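# Seat the L-shaped part flat in its matching pocket

## Task

Get the L-shaped piece into the pocket shaped to fit it, lying flat and resting fully on the pocket's floor.

## Robot and tools

ROBOT. Two arms of UR type, left_arm and right_arm, each ending in a sixteen-motor hand with three fingers (index, middle, ring) and a thumb. right_arm has a right hand; left_arm has its mirror image. Base positions in the scene frame: left_arm (+0.035, +0.396, +0.026) m, right_arm (+0.046, -0.519, +0.026) m. A camera stand sits behind the arms.

FRAMES. Scene frame: origin at table-top height halfway between the nominal bases, +z up, +x out over the table, +y toward left_arm. Reported hand positions (metres), orientations (quat_wxyz) and velocities use it. Each hand point has its own axes: +z runs along straight fingers toward the tips, +y points out of the palm face (palm surface at y = -0.062 m), +x runs across the palm away from the thumb on the right hand and toward the thumb on the left hand. Printed positions can be off by a few centimetres. Wrist force and torque are in the end effector's own axes.

THE 48-NUMBER ROW. Every command row covers both arms, each number in [-1, 1]: left dx, dy, dz, rx, ry, rz; left hand's sixteen motors; left current_limit, speed; then the same 24 for the right arm. The six pose numbers are an offset, not a pose: measured from that arm's Hand target at the start of the action, along the Hand target's own axes, with 1.0 meaning 0.6 m or 180 degrees; rx, ry, rz form one rotation vector. Every row of an action counts from that same start. Six zeros re-send the current Hand target. The controller limits commanded orientation to 32 degrees from the measured one each step. Motor order: index_abd, index_mcp, index_pip, index_dip, middle_abd, middle_mcp, middle_pip, middle_dip, ring_abd, ring_mcp, ring_pip, ring_dip, thumb_cmc, thumb_axl, thumb_mcp, thumb_ipl. These are absolute goal angles scaled between each hinge's stops, so 0 is a real goal; to keep a hand unchanged, send back its hand_goal, hand_current_limit and hand_speed. Open hand: 0, -0.75, -0.58, -0.70, 0, -0.75, -0.58, -0.70, 0, -0.75, -0.58, -0.70, -0.71, -0.68, -0.23, -0.17. Toward +1, _mcp, _pip, _dip curl a finger toward the palm, _abd swings it sideways, thumb_cmc brings the thumb in front of the palm. current_limit maps -1..+1 to 0..550 mA (floor 11 mA); speed sets hinge speed to (speed+1)/2 of 8.5 rad/s. Both start at +0.4 and -0.6 and persist.

TOOLS.
execute_actions(actions, cameras): actions is a list of actions; each action is up to 15 rows, one per 1/30 s, and lasts 0.5 s, a short list repeating its final row. An empty list returns the state with all camera images. cameras: list of names, ["all"] or [].
move(target, speed, blend, stop_force, zero, blocking, cameras): straight-line path for each hand point. target is one 48-number row or up to 15 rows, every row an offset from the same starting Hand targets. speed in m/s, 0.002 to 3.6, default 0.25 (turns up to twice that in rad/s), one value or one per target. blend in metres for rounding corners in a list (0 = stop at each). stop_force in N, 3 to 120, ends an arm's path when its wrist sensor feels that much push against the motion; unreliable when the hand rotates; omit it when backing off something. zero (default true) re-zeroes the sensor before the move. blocking=false returns after about 0.5 s while the move runs (not allowed with stop_force). The result adds a move: line: done, off_target, moving, held or fault, plus limits=paced (pose clipped) or limits=held (steps withheld). Paths do not avoid obstacles.
wait(seconds 0 to 10), stop() brakes a running move, zoom_image(camera, region [x0, y0, x1, y1] pixels, at most 504 by 504), show_instructions() shows the reference image, zero_wrist_force(arm), read_manual(section "licences"), finished_scene(scene 1) ends the scene irreversibly.

RESULTS. Per arm: end_effector_position, end_effector_quat_wxyz, velocities (or "within noise"), Hand target (the base for later offsets; the hand often rests a bit short of it), joint positions and torques, Wrist force and Wrist torque plus the largest recent reading. Per hand: hand_goal, hand_measured, hand_current_ma, hand_state (moving, goal, blocked, overload). Possible warning lines: MOTOR HOT, OVER-TEMPERATURE FAULT, HAND FAULT (later motion calls in the same reply are skipped). Cameras: cam_high, cam_low, cam_left_wrist, cam_right_wrist, each 672x504.

CAUTIONS. A part knocked or set off the table fails the task; so do hard hits on fixed or heavy things and long drops. Avoid releasing a moving part, slams and strong presses. The arms are stiff: aiming even slightly beyond a firm contact can trigger a stop. Contact torque at a joint limit (139 N m for the three big joints, 26 N m for wrist joints) or about 150 N of outside force halts the arm for 10 s. A finger motor drawing 495 mA or more for 5 s shuts down for 10 s. Never let the hands or arms press on each other. Keep paths away from an arm's own base. Stretched arms and long holds heat motors. The final state must hold with the robot let go.

Each tool is called after "Emit:" by a JSON object that holds its "method" and its "body", one argument or row to a line.

Reference images:

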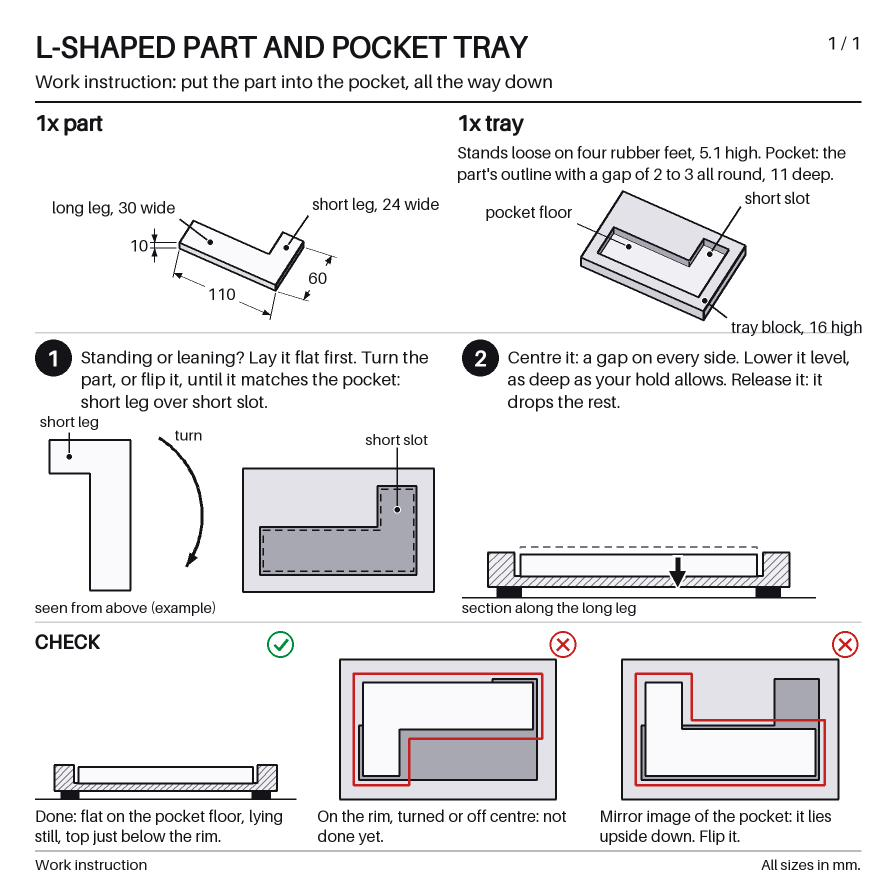

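## Session

Emit:
{"method": "execute_actions", "body": {
  "actions": []
}}

Scene clock: 0.00 s.
left_arm: end_effector_position=(+0.4703, +0.0685, +0.2928) hand_goal=(+0.000, -0.754, -0.576, -0.696, +0.000, -0.754, -0.576, -0.696, +0.000, -0.754, -0.576, -0.696, -0.714, -0.678, -0.226, -0.168) hand_measured=(+0.000, -0.754, -0.576, -0.696, +0.000, -0.754, -0.576, -0.696, +0.000, -0.754, -0.576, -0.696, -0.714, -0.678, -0.226, -0.168) hand_current_ma=(+0, +0, +0, +0, +0, +0, +0, +0, +0, +0, +0, +0, +0, +0, +0, +0) hand_state=(goal, goal, goal, goal, goal, goal, goal, goal, goal, goal, goal, goal, goal, goal, goal, goal) hand_current_limit=0.40 hand_speed=-0.60 end_effector_quat_wxyz=(+0.180, +0.106, +0.978, +0.013) | right_arm: end_effector_position=(+0.7914, -0.0681, +0.1437) hand_goal=(+0.000, -0.754, -0.576, -0.696, +0.000, -0.754, -0.576, -0.696, +0.000, -0.754, -0.576, -0.696, -0.714, -0.678, -0.226, -0.168) hand_measured=(+0.000, -0.754, -0.576, -0.696, +0.000, -0.754, -0.576, -0.696, +0.000, -0.754, -0.576, -0.696, -0.714, -0.678, -0.226, -0.168) hand_current_ma=(+0, +0, +0, +0, +0, +0, +0, +0, +0, +0, +0, +0, +0, +0, +0, +0) hand_state=(goal, goal, goal, goal, goal, goal, goal, goal, goal, goal, goal, goal, goal, goal, goal, goal) hand_current_limit=0.40 hand_speed=-0.60 end_effector_quat_wxyz=(-0.467, +0.882, +0.022, -0.068)
Joint positions: left_arm=[2.533 -1.721 -1.755 -0.927 1.765 -1.934] | right_arm=[0.203 -0.536 0.723 -1.83 -0.591 1.776]
Joint velocities: within noise
Joint torques (N m): no reading
Wrist force (N): no reading
Wrist torque (N m): no reading
Wrist force, peak (N): no reading
Hand target: left_arm +0.4703, +0.0685, +0.2928; +0.180, +0.106, +0.978, +0.013 | right_arm +0.7914, -0.0681, +0.1437; -0.467, +0.882, +0.022, -0.068

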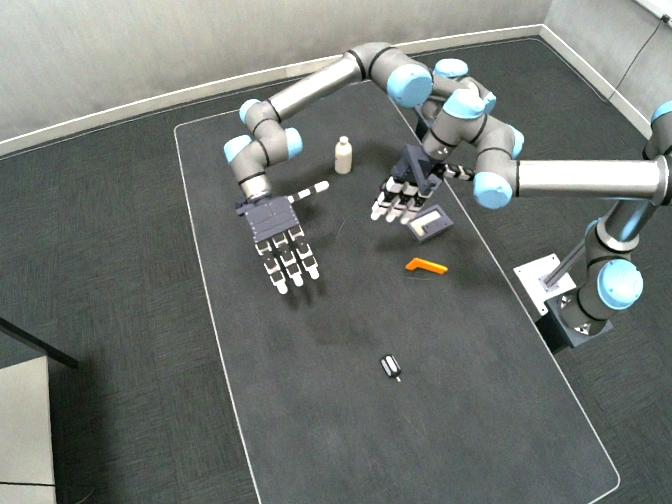

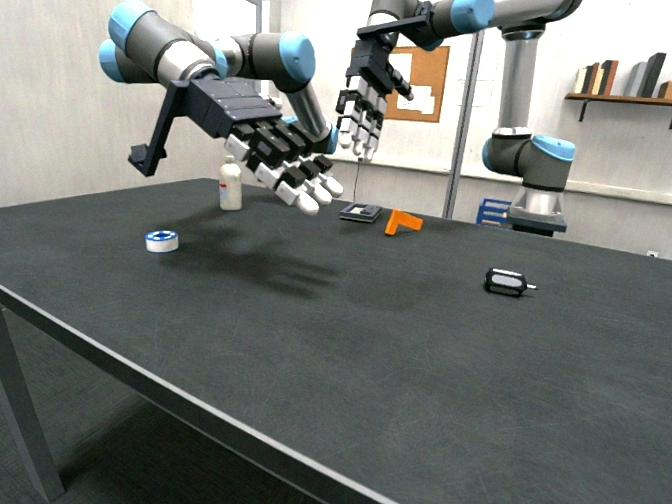

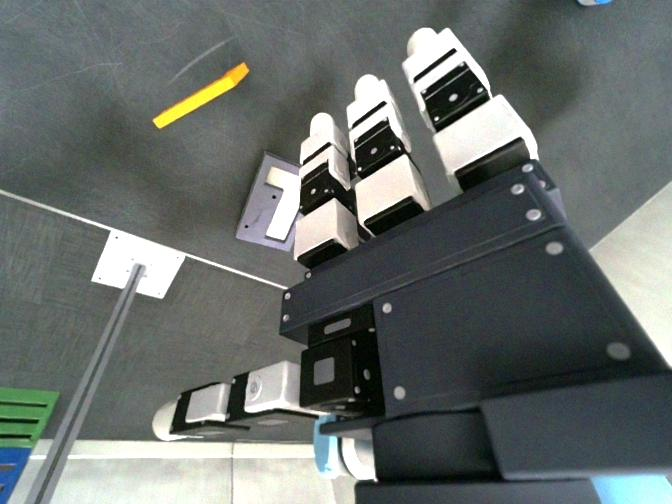

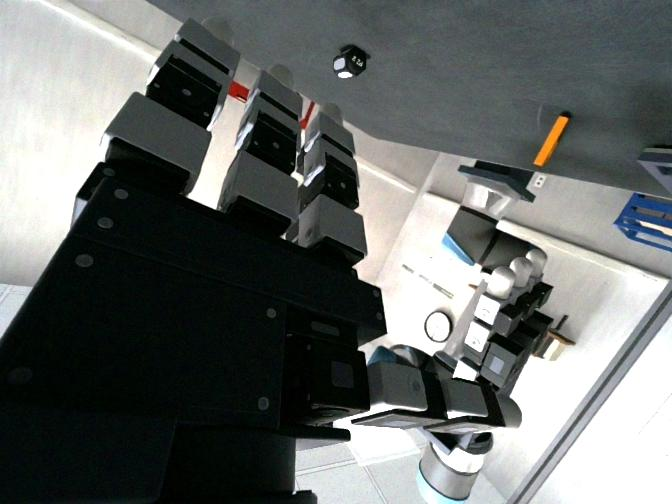

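Emit:
{"method": "zoom_image", "body": {
  "camera": "cam_high",
  "region": [360, 180, 480, 290]
}}

Emit:
{"method": "zoom_image", "body": {
  "camera": "cam_low",
  "region": [320, 180, 450, 260]
}}

Emit:
{"method": "zoom_image", "body": {
  "camera": "cam_left_wrist",
  "region": [140, 40, 340, 260]
}}

Scaled by 4.200 from the camera's 672x504 image, which has a finer 960x720 frame.

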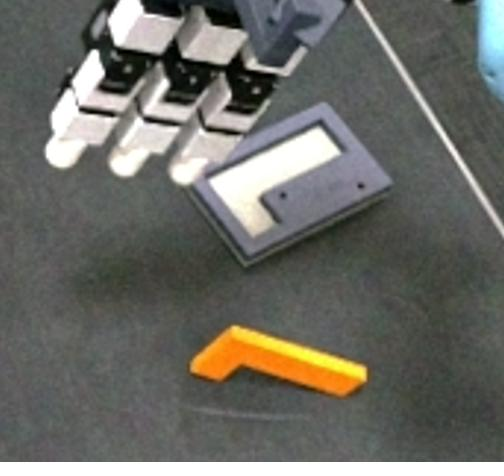

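Scaled by 3.877 from the camera's 672x504 image, which has a finer 960x720 frame.

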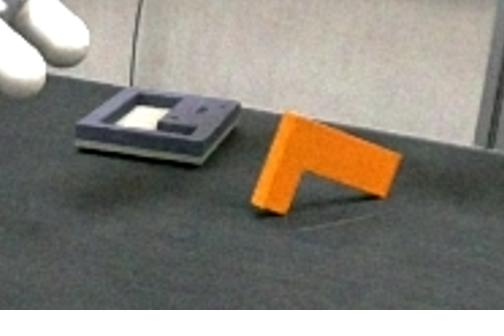

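Scaled by 2.291 from the camera's 672x504 image, which has a finer 960x720 frame.

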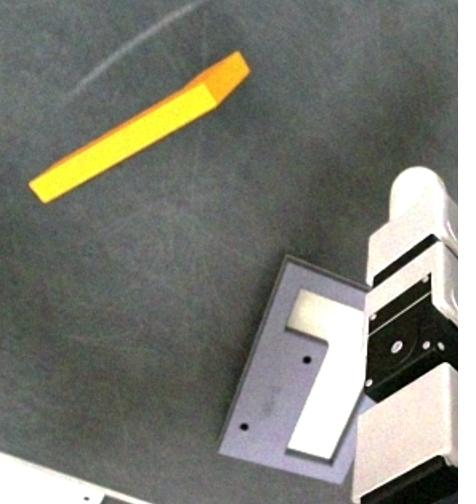

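Emit:
{"method": "move", "body": {
  "target": [-0.1168,-0.0778,-0.0687,0,0,0, 0,-0.754,-0.576,-0.696,0,-0.754,-0.576,-0.696,0,-0.754,-0.576,-0.696,-0.714,-0.678,-0.226,-0.168,0.4,-0.6, -0.067,-0.0873,-0.4593,0,0,0, 0,-0.754,-0.576,-0.696,0,-0.754,-0.576,-0.696,0,-0.754,-0.576,-0.696,-0.714,-0.678,-0.226,-0.168,0.4,-0.6],
  "cameras": ["all"]
}}

Scene clock: 598.07 s.
left_arm: end_effector_position=(+0.5101, +0.0085, +0.3528) hand_goal=(+0.000, -0.754, -0.576, -0.696, +0.000, -0.754, -0.576, -0.696, +0.000, -0.754, -0.576, -0.696, -0.714, -0.678, -0.226, -0.168) hand_measured=(+0.000, -0.754, -0.576, -0.696, +0.000, -0.754, -0.576, -0.696, +0.000, -0.754, -0.576, -0.696, -0.714, -0.678, -0.224, -0.168) hand_current_ma=(+0, +1, -1, +0, +0, +1, -1, +0, +0, +1, -1, +0, +0, +1, +4, +0) hand_state=(goal, goal, goal, goal, goal, goal, goal, goal, goal, goal, goal, goal, goal, goal, goal, goal) hand_current_limit=0.40 hand_speed=-0.60 end_effector_quat_wxyz=(+0.180, +0.106, +0.978, +0.013) | right_arm: end_effector_position=(+0.7914, -0.2686, +0.3439) hand_goal=(+0.000, -0.754, -0.576, -0.696, +0.000, -0.754, -0.576, -0.696, +0.000, -0.754, -0.576, -0.696, -0.714, -0.678, -0.226, -0.168) hand_measured=(+0.000, -0.748, -0.576, -0.696, +0.000, -0.746, -0.576, -0.696, +0.000, -0.746, -0.576, -0.696, -0.708, -0.678, -0.226, -0.168) hand_current_ma=(+0, +3, +0, +0, +0, +3, +0, +0, +0, +3, +0, +0, +2, +0, +0, +0) hand_state=(goal, goal, goal, goal, goal, goal, goal, goal, goal, goal, goal, goal, goal, goal, goal, goal) hand_current_limit=0.40 hand_speed=-0.60 end_effector_quat_wxyz=(-0.467, +0.882, +0.022, -0.068)
Joint positions: left_arm=[2.489 -1.855 -1.43 -1.128 1.779 -1.977] | right_arm=[-0.04 -0.701 0.43 -1.018 -0.617 1.348]
Joint torques (N m): left_arm=[7.65 48.27 20.05 5.25 0.69 1.51] | right_arm=[9.59 -72.73 -14.56 -2.71 2.37 2.92]
Wrist force (N): left_arm=[0.0 0.0 0.1] | right_arm=[-0.2 0.3 -0.1]
Wrist torque (N m): left_arm=[-0.01 0.00 0.03] | right_arm=[0.03 0.01 0.00]
Wrist force, peak (N): left_arm=[0.6 0.7 0.2] | right_arm=[-0.6 -0.4 -2.2]
Hand target: left_arm +0.5101, +0.0085, +0.3529; +0.180, +0.106, +0.978, +0.013 | right_arm +0.7914, -0.2686, +0.3440; -0.467, +0.882, +0.022, -0.068
Off the commanded pose: left_arm 0.000 m, 0 deg | right_arm 0.000 m, 0 deg.
move: done

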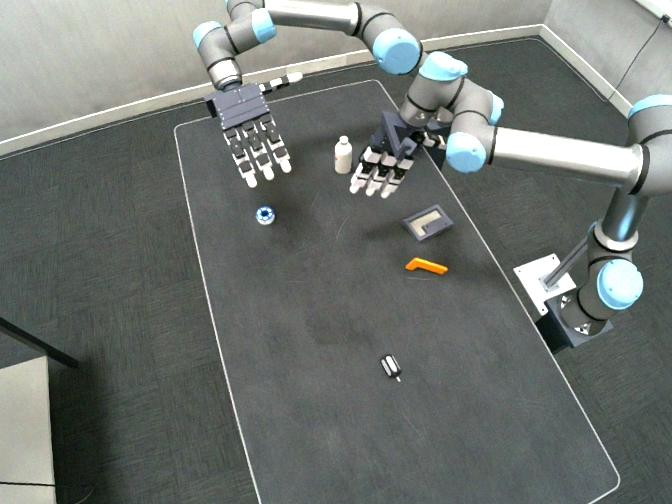

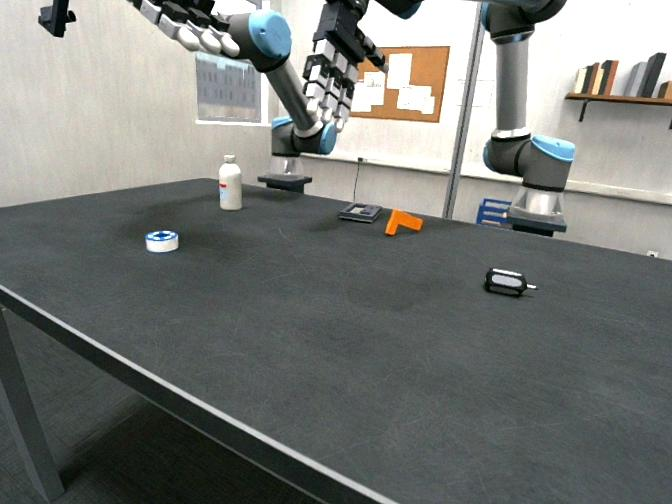

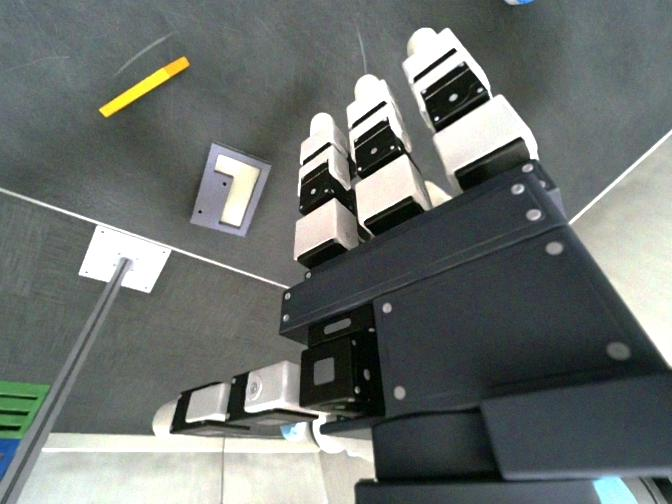

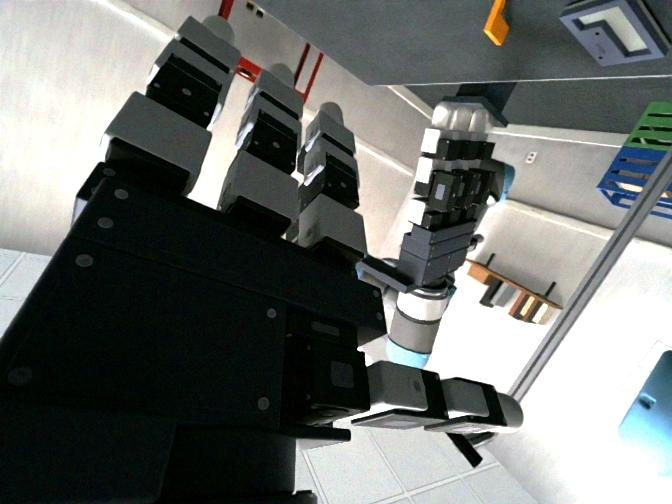

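Emit:
{"method": "zoom_image", "body": {
  "camera": "cam_left_wrist",
  "region": [80, 30, 300, 250]
}}

Emit:
{"method": "zoom_image", "body": {
  "camera": "cam_high",
  "region": [340, 140, 480, 290]
}}

Emit:
{"method": "zoom_image", "body": {
  "camera": "cam_left_wrist",
  "region": [280, 10, 480, 150]
}}

Emit:
{"method": "zoom_image", "body": {
  "camera": "cam_low",
  "region": [320, 190, 440, 250]
}}

Scaled by 2.291 from the camera's 672x504 image, which has a finer 960x720 frame.

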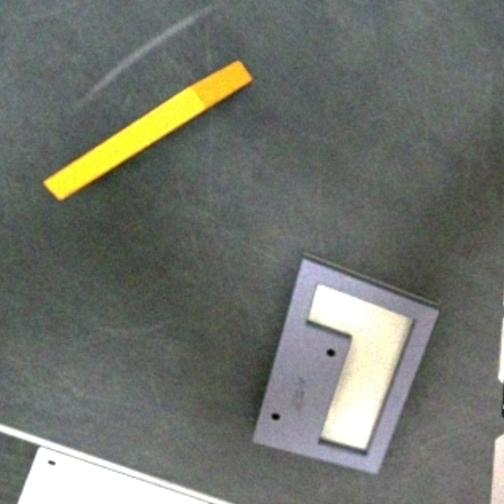

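Scaled by 3.360 from the camera's 672x504 image, which has a finer 960x720 frame.

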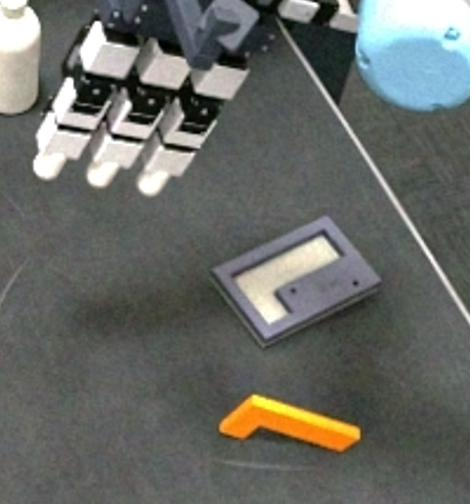

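Scaled by 2.520 from the camera's 672x504 image, which has a finer 960x720 frame.

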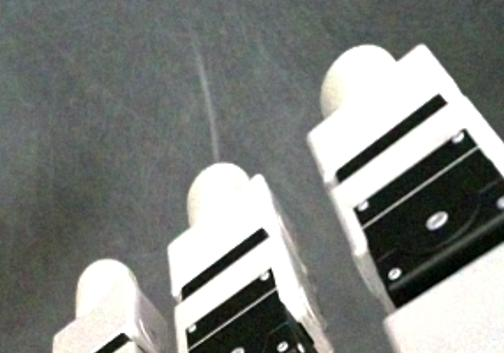

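Scaled by 4.200 from the camera's 672x504 image, which has a finer 960x720 frame.

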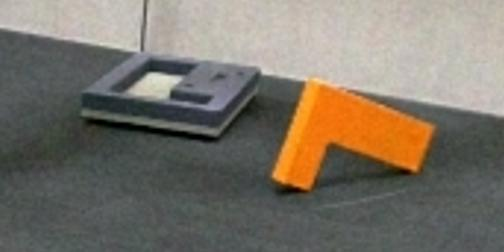

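Emit:
{"method": "move", "body": {
  "target": [0.3357,0.0238,0.1488,0.4356,0.0504,0.0643, 0,-0.411,0.372,-0.623,0,-0.411,0.372,-0.623,0,-0.3,0.95,0.3,0.667,-0.677,-0.169,0.0486,0.4,-0.6, 0,0,0,0,0,0, 0,-0.754,-0.576,-0.696,0,-0.754,-0.576,-0.696,0,-0.754,-0.576,-0.696,-0.714,-0.678,-0.226,-0.168,0.4,-0.6],
  "cameras": ["all"]
}}

Scene clock: 851.37 s.
left_arm: end_effector_position=(+0.3610, +0.0642, +0.1999) hand_goal=(+0.000, -0.412, +0.372, -0.624, +0.000, -0.412, +0.372, -0.624, +0.000, -0.300, +0.950, +0.300, +0.666, -0.678, -0.170, +0.048) hand_measured=(+0.000, -0.408, +0.368, -0.628, +0.000, -0.410, +0.368, -0.626, +0.000, -0.300, +0.942, +0.298, +0.658, -0.678, -0.168, +0.046) hand_current_ma=(+0, +5, -7, -6, +0, +5, -6, -4, +0, +1, -15, -5, -15, +1, +3, -3) hand_state=(goal, goal, goal, goal, goal, goal, goal, goal, goal, goal, goal, goal, goal, goal, goal, goal) hand_current_limit=0.40 hand_speed=-0.60 end_effector_quat_wxyz=(-0.001, +0.285, +0.762, -0.582) | right_arm: end_effector_position=(+0.7914, -0.2686, +0.3440) hand_goal=(+0.000, -0.754, -0.576, -0.696, +0.000, -0.754, -0.576, -0.696, +0.000, -0.754, -0.576, -0.696, -0.714, -0.678, -0.226, -0.168) hand_measured=(+0.000, -0.748, -0.576, -0.696, +0.000, -0.746, -0.576, -0.696, +0.000, -0.746, -0.576, -0.696, -0.708, -0.678, -0.226, -0.168) hand_current_ma=(+0, +3, +0, +0, +0, +3, +0, +0, +0, +3, +0, +0, +2, +0, +0, +0) hand_state=(goal, goal, goal, goal, goal, goal, goal, goal, goal, goal, goal, goal, goal, goal, goal, goal) hand_current_limit=0.40 hand_speed=-0.60 end_effector_quat_wxyz=(-0.467, +0.882, +0.022, -0.068)
Joint positions: left_arm=[3.095 -1.509 -2.135 -1.801 0.45 -0.431] | right_arm=[-0.04 -0.701 0.43 -1.018 -0.617 1.348]
Joint torques (N m): left_arm=[-5.69 27.07 10.51 -0.15 -2.93 1.65] | right_arm=[12.89 -73.4 -15.73 -3.07 2.54 2.79]
Wrist force (N): left_arm=[1.3 1.0 0.3] | right_arm=[-0.1 0.1 0.0]
Wrist torque (N m): left_arm=[0.37 -0.21 0.10] | right_arm=[-0.01 0.00 0.00]
Wrist force, peak (N): left_arm=[2.1 1.5 0.2] | right_arm=[-0.5 0.2 0.2]
Hand target: left_arm +0.3609, +0.0641, +0.1999; -0.001, +0.285, +0.762, -0.582 | right_arm +0.7914, -0.2686, +0.3440; -0.467, +0.882, +0.022, -0.068
Off the commanded pose: left_arm 0.000 m, 0 deg | right_arm 0.000 m, 0 deg.
move: done

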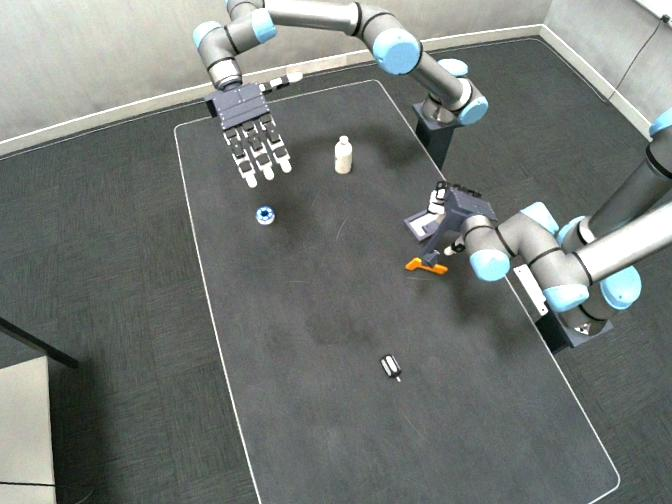

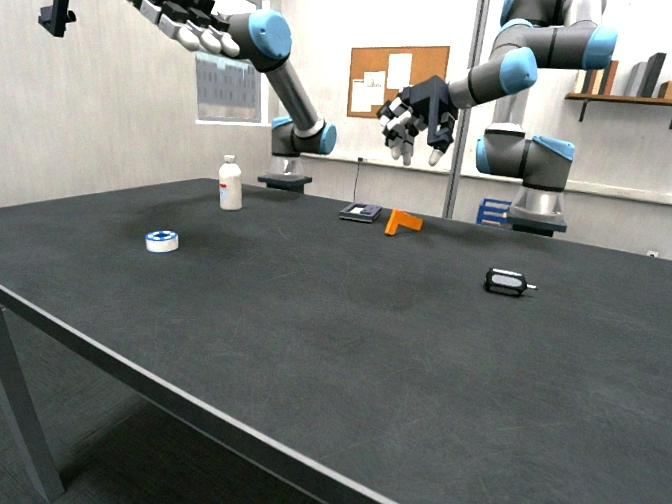

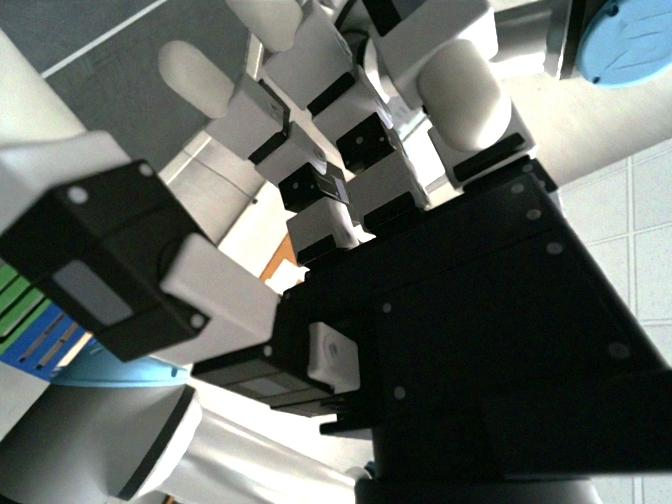

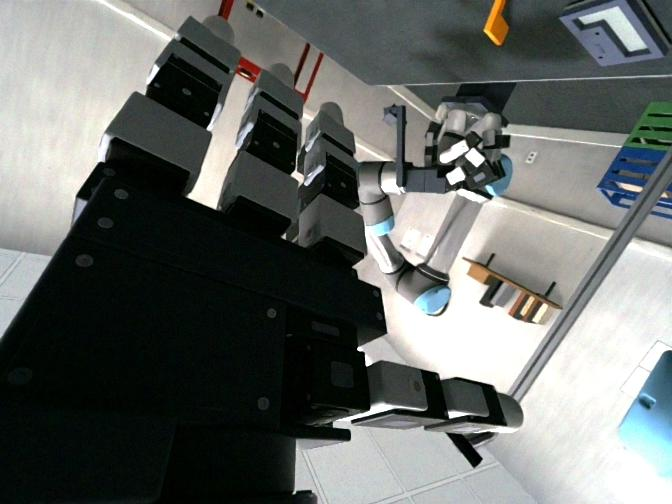

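Emit:
{"method": "move", "body": {
  "target": [0.0340,0.1007,0.0363,0,0,0, 0,-0.411,0.372,-0.623,0,-0.411,0.372,-0.623,0,-0.3,0.95,0.3,0.667,-0.677,-0.169,0.0486,0.4,-0.6, 0,0,0,0,0,0, 0,-0.754,-0.576,-0.696,0,-0.754,-0.576,-0.696,0,-0.754,-0.576,-0.696,-0.714,-0.678,-0.226,-0.168,0.4,-0.6],
  "cameras": ["cam_high","cam_low","cam_left_wrist","cam_right_wrist"]
}}

Emit:
{"method": "zoom_image", "body": {
  "camera": "cam_low",
  "region": [340, 100, 480, 250]
}}

Emit:
{"method": "zoom_image", "body": {
  "camera": "cam_high",
  "region": [380, 170, 500, 290]
}}

Emit:
{"method": "zoom_image", "body": {
  "camera": "cam_right_wrist",
  "region": [360, 0, 672, 200]
}}

Scene clock: 867.70 s.
left_arm: end_effector_position=(+0.3626, +0.0635, +0.1326) hand_goal=(+0.000, -0.412, +0.372, -0.624, +0.000, -0.412, +0.372, -0.624, +0.000, -0.300, +0.950, +0.300, +0.666, -0.678, -0.170, +0.048) hand_measured=(+0.000, -0.408, +0.368, -0.628, +0.000, -0.408, +0.368, -0.626, +0.000, -0.300, +0.942, +0.298, +0.658, -0.678, -0.168, +0.046) hand_current_ma=(+0, +6, -7, -6, +0, +6, -6, -4, +0, +1, -14, -5, -15, +1, +3, -3) hand_state=(goal, goal, goal, goal, goal, goal, goal, goal, goal, goal, goal, goal, goal, goal, goal, goal) hand_current_limit=0.40 hand_speed=-0.60 end_effector_quat_wxyz=(-0.001, +0.285, +0.762, -0.582) | right_arm: end_effector_position=(+0.7914, -0.2686, +0.3440) hand_goal=(+0.000, -0.754, -0.576, -0.696, +0.000, -0.754, -0.576, -0.696, +0.000, -0.754, -0.576, -0.696, -0.714, -0.678, -0.226, -0.168) hand_measured=(+0.000, -0.748, -0.576, -0.696, +0.000, -0.746, -0.576, -0.696, +0.000, -0.746, -0.576, -0.696, -0.708, -0.678, -0.226, -0.168) hand_current_ma=(+0, +3, +0, +0, +0, +3, +0, +0, +0, +3, +0, +0, +2, +0, +0, +0) hand_state=(goal, goal, goal, goal, goal, goal, goal, goal, goal, goal, goal, goal, goal, goal, goal, goal) hand_current_limit=0.40 hand_speed=-0.60 end_effector_quat_wxyz=(-0.467, +0.882, +0.022, -0.068)
Joint positions: left_arm=[3.094 -1.624 -2.231 -1.588 0.449 -0.433] | right_arm=[-0.04 -0.701 0.43 -1.018 -0.617 1.348]
Joint torques (N m): left_arm=[0.39 21.42 26.3 0.51 -2.06 1.65] | right_arm=[12.31 -71.62 -15.36 -3.51 2.63 2.69]
Wrist force (N): left_arm=[1.3 1.0 0.4] | right_arm=[0.0 0.1 0.0]
Wrist torque (N m): left_arm=[0.38 -0.20 0.09] | right_arm=[0.00 0.00 0.01]
Wrist force, peak (N): left_arm=[1.8 2.7 0.7] | right_arm=[-0.2 0.4 0.0]
Hand target: left_arm +0.3627, +0.0635, +0.1326; -0.001, +0.285, +0.762, -0.582 | right_arm +0.7914, -0.2686, +0.3440; -0.467, +0.882, +0.022, -0.068
Off the commanded pose: left_arm 0.000 m, 0 deg | right_arm 0.000 m, 0 deg.
move: done

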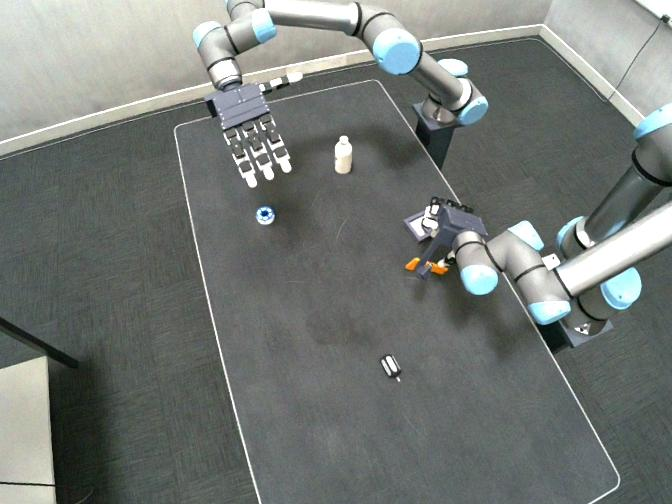

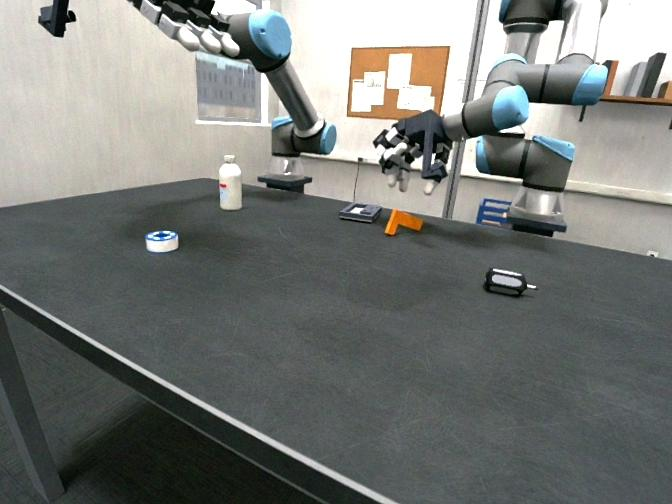

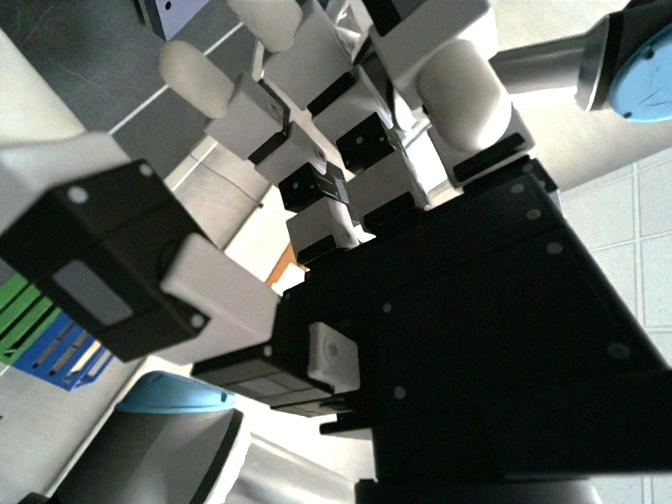

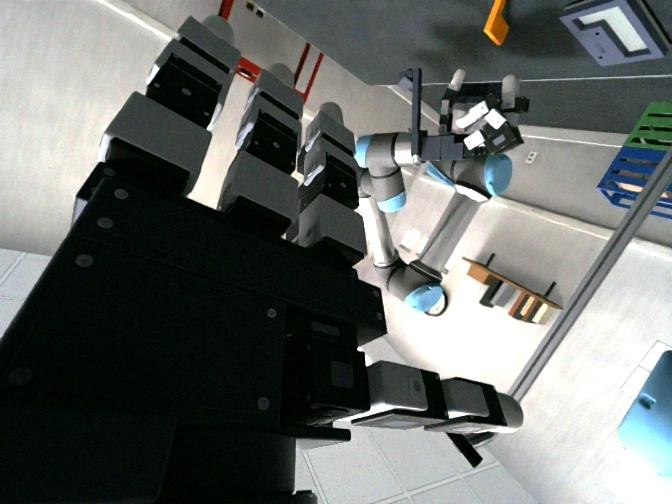

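Scaled by 3.360 from the camera's 672x504 image, which has a finer 960x720 frame.

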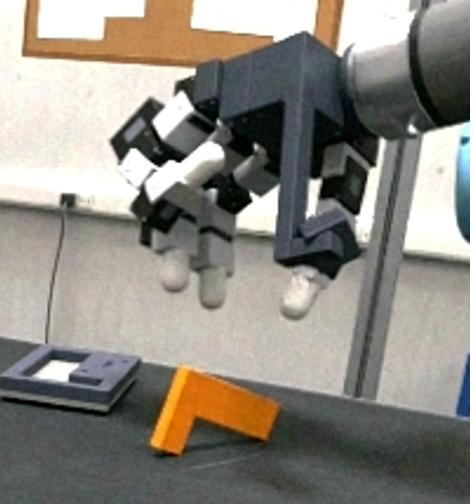

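Scaled by 4.200 from the camera's 672x504 image, which has a finer 960x720 frame.

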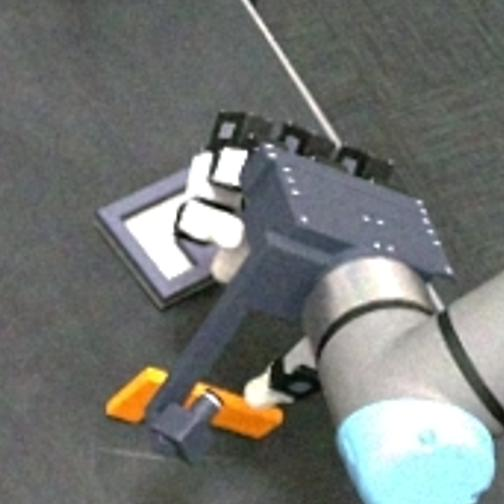

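Scaled by 1.615 from the camera's 672x504 image, which has a finer 960x720 frame.

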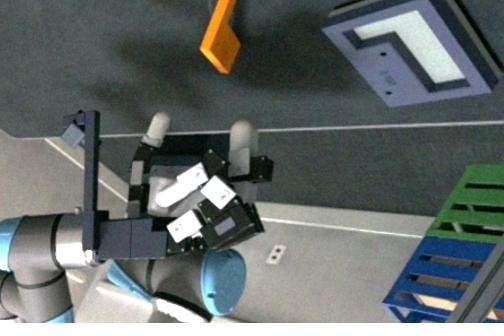

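Emit:
{"method": "move", "body": {
  "target": [0,0.1175,0.04275,0,0,0, 0,-0.411,0.372,-0.623,0,-0.411,0.372,-0.623,0,-0.3,0.95,0.3,0.667,-0.677,-0.169,0.0486,0.4,-0.6, 0,0,0,0,0,0, 0,-0.754,-0.576,-0.696,0,-0.754,-0.576,-0.696,0,-0.754,-0.576,-0.696,-0.714,-0.678,-0.226,-0.168,0.4,-0.6],
  "cameras": ["cam_high","cam_low","cam_left_wrist"],
  "speed": 0.1
}}

Emit:
{"method": "zoom_image", "body": {
  "camera": "cam_low",
  "region": [350, 150, 470, 250]
}}

Emit:
{"method": "zoom_image", "body": {
  "camera": "cam_high",
  "region": [380, 190, 480, 290]
}}

Scene clock: 879.00 s.
left_arm: end_effector_position=(+0.3846, +0.0521, +0.0618) hand_goal=(+0.000, -0.412, +0.372, -0.624, +0.000, -0.412, +0.372, -0.624, +0.000, -0.300, +0.950, +0.300, +0.666, -0.678, -0.170, +0.048) hand_measured=(+0.000, -0.408, +0.368, -0.628, +0.000, -0.408, +0.368, -0.626, +0.000, -0.300, +0.944, +0.298, +0.658, -0.678, -0.168, +0.046) hand_current_ma=(+0, +7, -7, -6, +0, +6, -6, -4, +0, +1, -14, -5, -15, +1, +3, -3) hand_state=(goal, goal, goal, goal, goal, goal, goal, goal, goal, goal, goal, goal, goal, goal, goal, goal) hand_current_limit=0.40 hand_speed=-0.60 end_effector_quat_wxyz=(-0.001, +0.285, +0.762, -0.582) | right_arm: end_effector_position=(+0.7914, -0.2686, +0.3440) hand_goal=(+0.000, -0.754, -0.576, -0.696, +0.000, -0.754, -0.576, -0.696, +0.000, -0.754, -0.576, -0.696, -0.714, -0.678, -0.226, -0.168) hand_measured=(+0.000, -0.748, -0.576, -0.696, +0.000, -0.746, -0.576, -0.696, +0.000, -0.746, -0.576, -0.696, -0.708, -0.678, -0.226, -0.168) hand_current_ma=(+0, +3, +0, +0, +0, +3, +0, +0, +0, +3, +0, +0, +2, +0, +0, +0) hand_state=(goal, goal, goal, goal, goal, goal, goal, goal, goal, goal, goal, goal, goal, goal, goal, goal) hand_current_limit=0.40 hand_speed=-0.60 end_effector_quat_wxyz=(-0.467, +0.882, +0.022, -0.068)
Joint positions: left_arm=[3.069 -1.834 -2.246 -1.323 0.433 -0.477] | right_arm=[-0.04 -0.701 0.43 -1.018 -0.617 1.348]
Joint torques (N m): left_arm=[6.13 26.47 23.8 -0.41 0.01 1.7] | right_arm=[12.41 -70.04 -17.79 -3.4 2.78 2.55]
Wrist force (N): left_arm=[1.5 0.9 0.3] | right_arm=[-0.1 0.2 0.1]
Wrist torque (N m): left_arm=[0.39 -0.23 0.12] | right_arm=[-0.01 0.00 0.01]
Wrist force, peak (N): left_arm=[1.4 2.2 0.8] | right_arm=[0.0 0.5 0.3]
Hand target: left_arm +0.3847, +0.0521, +0.0618; -0.001, +0.285, +0.762, -0.582 | right_arm +0.7914, -0.2686, +0.3440; -0.467, +0.882, +0.022, -0.068
Off the commanded pose: left_arm 0.000 m, 0 deg | right_arm 0.000 m, 0 deg.
move: done
Images, in order (width x height): cam_high 672x504, cam_low 672x504, cam_left_wrist 672x504.

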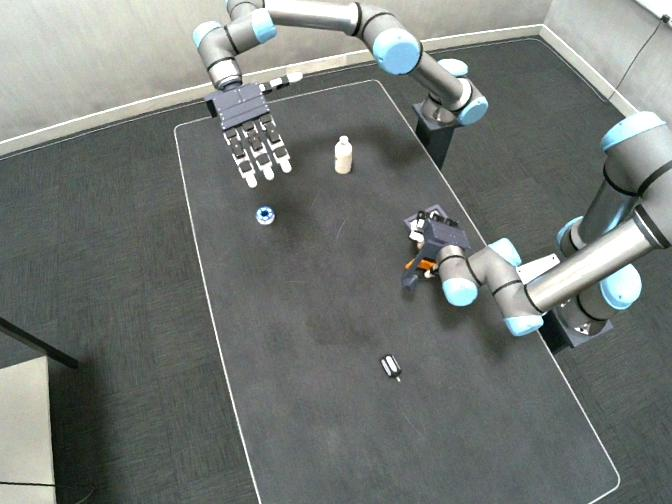

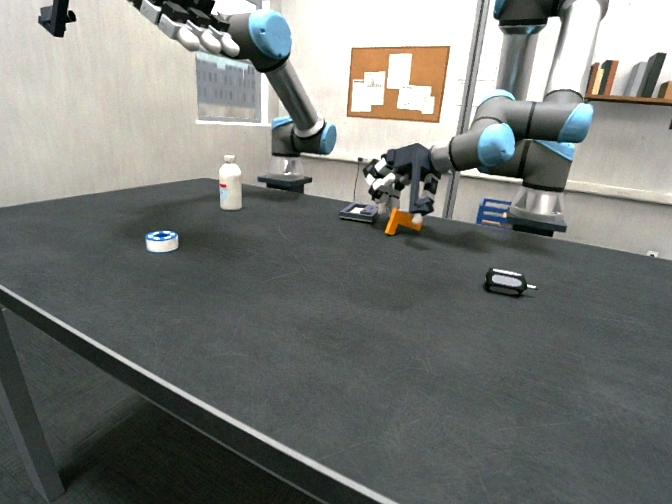

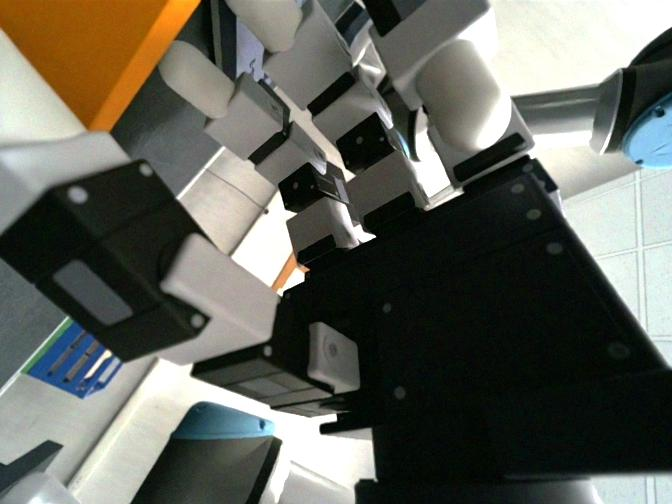

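Scaled by 4.200 from the camera's 672x504 image, which has a finer 960x720 frame.

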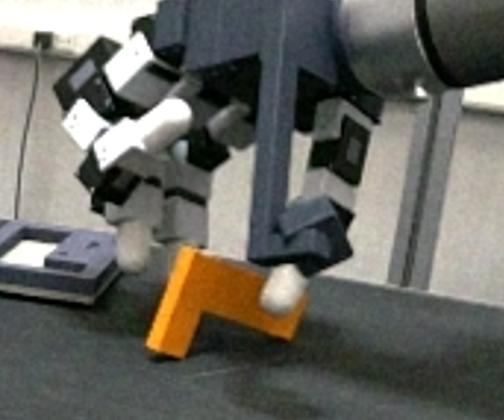

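Scaled by 5.040 from the camera's 672x504 image, which has a finer 960x720 frame.

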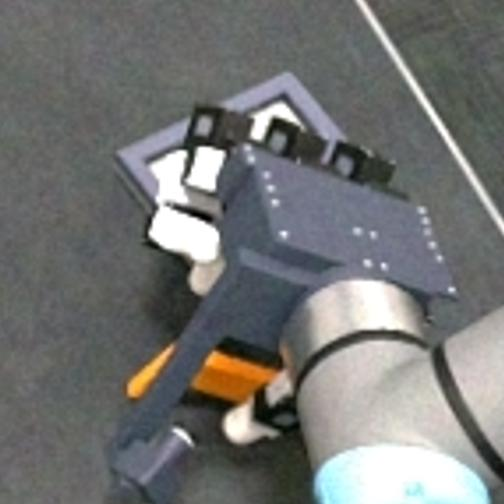

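Emit:
{"method": "move", "body": {
  "target": [0,0,0,0,0,0, 0,-0.137,0.372,-0.623,0,-0.137,0.372,-0.623,0,-0.3,0.95,0.3,0.667,-0.677,-0.034,0.0486,0.4,-0.75, 0,0,0,0,0,0, 0,-0.754,-0.576,-0.696,0,-0.754,-0.576,-0.696,0,-0.754,-0.576,-0.696,-0.714,-0.678,-0.226,-0.168,0.4,-0.6],
  "cameras": ["cam_low","cam_left_wrist"]
}}

Emit:
{"method": "zoom_image", "body": {
  "camera": "cam_left_wrist",
  "region": [0, 0, 320, 240]
}}

Emit:
{"method": "zoom_image", "body": {
  "camera": "cam_low",
  "region": [350, 150, 470, 250]
}}

Scene clock: 903.87 s.
left_arm: end_effector_position=(+0.3847, +0.0521, +0.0618) hand_goal=(+0.000, -0.138, +0.372, -0.624, +0.000, -0.138, +0.372, -0.624, +0.000, -0.300, +0.950, +0.300, +0.666, -0.678, -0.034, +0.048) hand_measured=(+0.000, -0.138, +0.368, -0.628, +0.000, -0.138, +0.368, -0.626, +0.000, -0.300, +0.944, +0.298, +0.658, -0.678, -0.036, +0.046) hand_current_ma=(+0, +0, -7, -6, +0, +0, -6, -4, +0, +1, -14, -5, -15, +1, -5, -3) hand_state=(goal, goal, goal, goal, goal, goal, goal, goal, goal, goal, goal, goal, goal, goal, goal, goal) hand_current_limit=0.40 hand_speed=-0.75 end_effector_quat_wxyz=(-0.001, +0.285, +0.762, -0.582) | right_arm: end_effector_position=(+0.7914, -0.2686, +0.3440) hand_goal=(+0.000, -0.754, -0.576, -0.696, +0.000, -0.754, -0.576, -0.696, +0.000, -0.754, -0.576, -0.696, -0.714, -0.678, -0.226, -0.168) hand_measured=(+0.000, -0.748, -0.576, -0.696, +0.000, -0.746, -0.576, -0.696, +0.000, -0.746, -0.576, -0.696, -0.708, -0.678, -0.226, -0.168) hand_current_ma=(+0, +3, +0, +0, +0, +3, +0, +0, +0, +3, +0, +0, +2, +0, +0, +0) hand_state=(goal, goal, goal, goal, goal, goal, goal, goal, goal, goal, goal, goal, goal, goal, goal, goal) hand_current_limit=0.40 hand_speed=-0.60 end_effector_quat_wxyz=(-0.467, +0.882, +0.022, -0.068)
Joint positions: left_arm=[3.069 -1.834 -2.246 -1.323 0.433 -0.477] | right_arm=[-0.04 -0.701 0.43 -1.018 -0.617 1.348]
Joint torques (N m): left_arm=[7.37 16.73 23.82 1.84 0.62 1.73] | right_arm=[11.08 -69.72 -18.99 -3.07 2.92 2.74]
Wrist force (N): left_arm=[1.5 1.0 0.4] | right_arm=[-0.2 0.1 0.0]
Wrist torque (N m): left_arm=[0.41 -0.23 0.10] | right_arm=[0.00 0.02 -0.01]
Wrist force, peak (N): left_arm=[1.7 1.0 0.3] | right_arm=[-0.3 0.4 0.1]
Hand target: left_arm +0.3847, +0.0521, +0.0618; -0.001, +0.285, +0.762, -0.582 | right_arm +0.7914, -0.2686, +0.3440; -0.467, +0.882, +0.022, -0.068
Off the commanded pose: left_arm 0.000 m, 0 deg | right_arm 0.000 m, 0 deg.
move: done
Images, in order (width x height): cam_low 672x504, cam_left_wrist 672x504.

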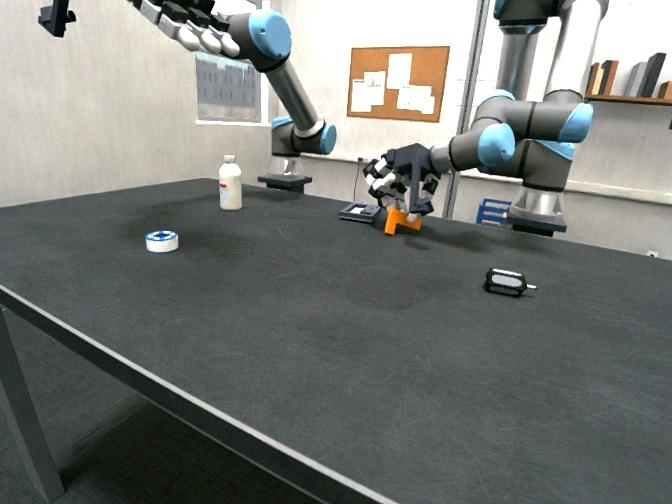

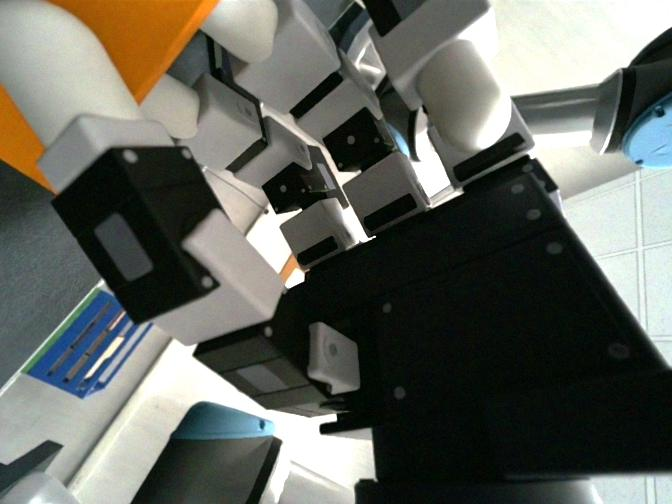

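Scaled by 1.575 from the camera's 672x504 image, which has a finer 960x720 frame.

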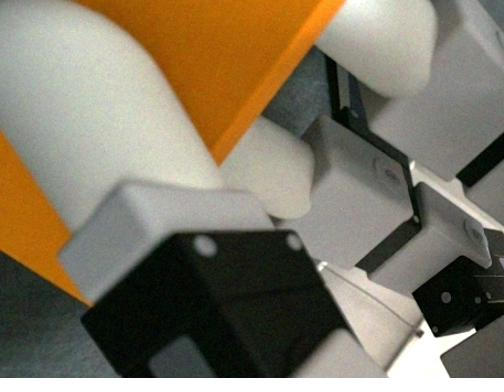

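Scaled by 4.200 from the camera's 672x504 image, which has a finer 960x720 frame.

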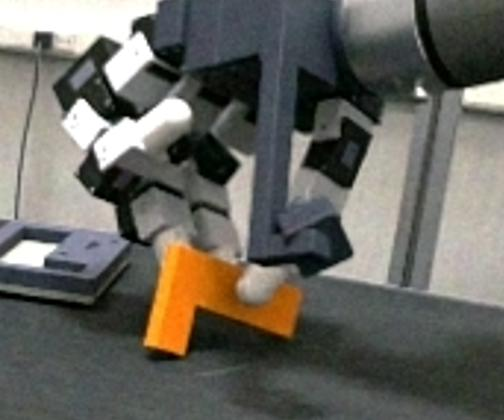

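Emit:
{"method": "move", "body": {
  "target": [0,0,0,0,0,0, 0,-0.014,0.372,-0.623,0,-0.014,0.372,-0.623,0,-0.3,0.95,0.3,0.667,-0.677,0.112,0.0486,0.5,-0.9, 0,0,0,0,0,0, 0,-0.754,-0.576,-0.696,0,-0.754,-0.576,-0.696,0,-0.754,-0.576,-0.696,-0.714,-0.678,-0.226,-0.168,0.4,-0.6],
  "cameras": ["cam_low","cam_left_wrist"]
}}

Emit:
{"method": "zoom_image", "body": {
  "camera": "cam_left_wrist",
  "region": [0, 0, 320, 240]
}}

Emit:
{"method": "zoom_image", "body": {
  "camera": "cam_low",
  "region": [350, 150, 470, 250]
}}

Scene clock: 911.80 s.
left_arm: end_effector_position=(+0.3847, +0.0521, +0.0618) hand_goal=(+0.000, -0.014, +0.372, -0.624, +0.000, -0.014, +0.372, -0.624, +0.000, -0.300, +0.950, +0.300, +0.666, -0.678, +0.112, +0.048) hand_measured=(+0.000, -0.076, +0.358, -0.630, +0.000, -0.072, +0.358, -0.630, +0.000, -0.300, +0.944, +0.298, +0.658, -0.680, -0.006, +0.030) hand_current_ma=(+0, -225, -30, -9, +0, -205, -34, -10, +0, +1, -14, -5, -15, -2, -413, -68) hand_state=(goal, blocked, goal, goal, goal, blocked, goal, goal, goal, goal, goal, goal, goal, goal, blocked, goal) hand_current_limit=0.50 hand_speed=-0.90 end_effector_quat_wxyz=(-0.001, +0.285, +0.762, -0.582) | right_arm: end_effector_position=(+0.7914, -0.2686, +0.3440) hand_goal=(+0.000, -0.754, -0.576, -0.696, +0.000, -0.754, -0.576, -0.696, +0.000, -0.754, -0.576, -0.696, -0.714, -0.678, -0.226, -0.168) hand_measured=(+0.000, -0.748, -0.576, -0.696, +0.000, -0.746, -0.576, -0.696, +0.000, -0.746, -0.576, -0.696, -0.708, -0.678, -0.226, -0.168) hand_current_ma=(+0, +3, +0, +0, +0, +3, +0, +0, +0, +3, +0, +0, +2, +0, +0, +0) hand_state=(goal, goal, goal, goal, goal, goal, goal, goal, goal, goal, goal, goal, goal, goal, goal, goal) hand_current_limit=0.40 hand_speed=-0.60 end_effector_quat_wxyz=(-0.467, +0.882, +0.022, -0.068)
Joint positions: left_arm=[3.069 -1.834 -2.246 -1.323 0.433 -0.477] | right_arm=[-0.04 -0.701 0.43 -1.018 -0.617 1.348]
Joint torques (N m): left_arm=[4.83 18.76 22.71 -0.87 -0.48 1.29] | right_arm=[11.38 -68.23 -20.33 -3.29 2.56 2.72]
Wrist force (N): left_arm=[1.3 -0.1 0.1] | right_arm=[-0.1 0.4 0.0]
Wrist torque (N m): left_arm=[0.34 -0.21 0.08] | right_arm=[0.03 0.00 0.01]
Wrist force, peak (N): left_arm=[1.6 1.1 0.5] | right_arm=[-0.4 0.3 -0.1]
Hand target: left_arm +0.3847, +0.0521, +0.0618; -0.001, +0.285, +0.762, -0.582 | right_arm +0.7914, -0.2686, +0.3440; -0.467, +0.882, +0.022, -0.068
Off the commanded pose: left_arm 0.000 m, 0 deg | right_arm 0.000 m, 0 deg.
move: done
Images, in order (width x height): cam_low 672x504, cam_left_wrist 672x504.

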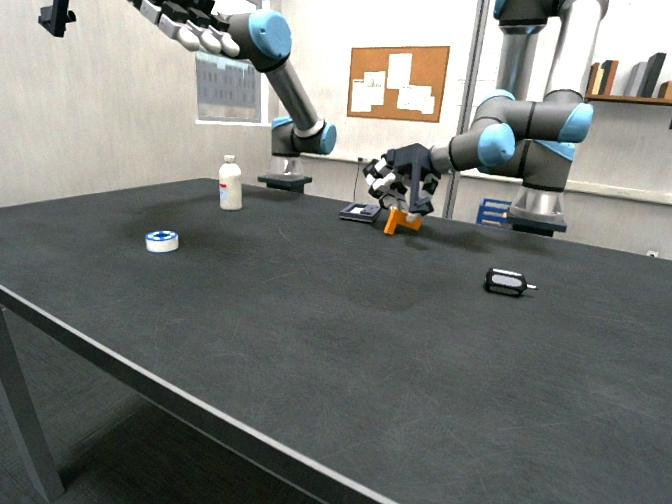

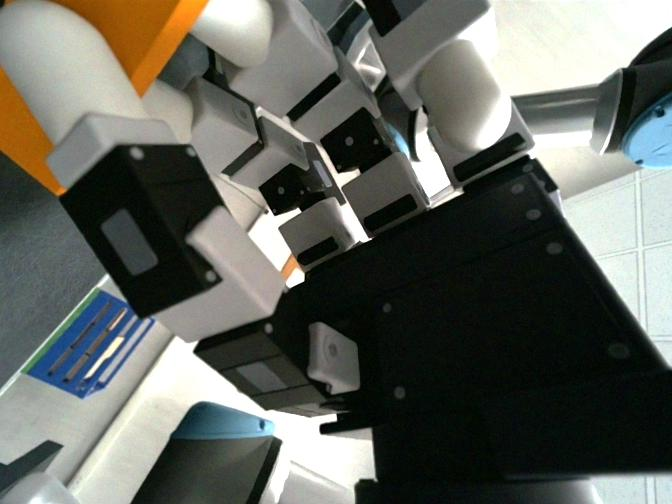

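Scaled by 1.575 from the camera's 672x504 image, which has a finer 960x720 frame.

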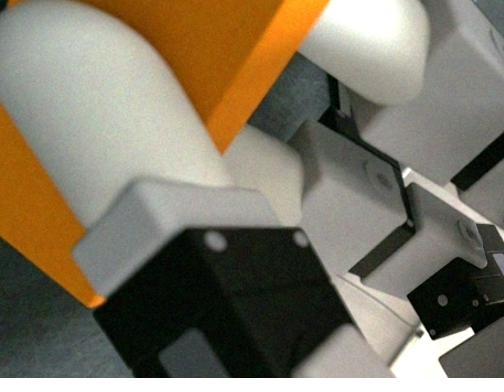

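Scaled by 4.200 from the camera's 672x504 image, which has a finer 960x720 frame.

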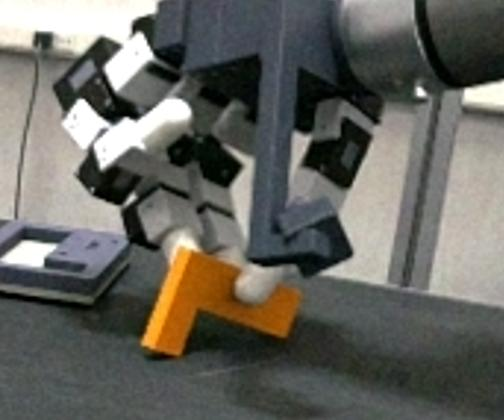

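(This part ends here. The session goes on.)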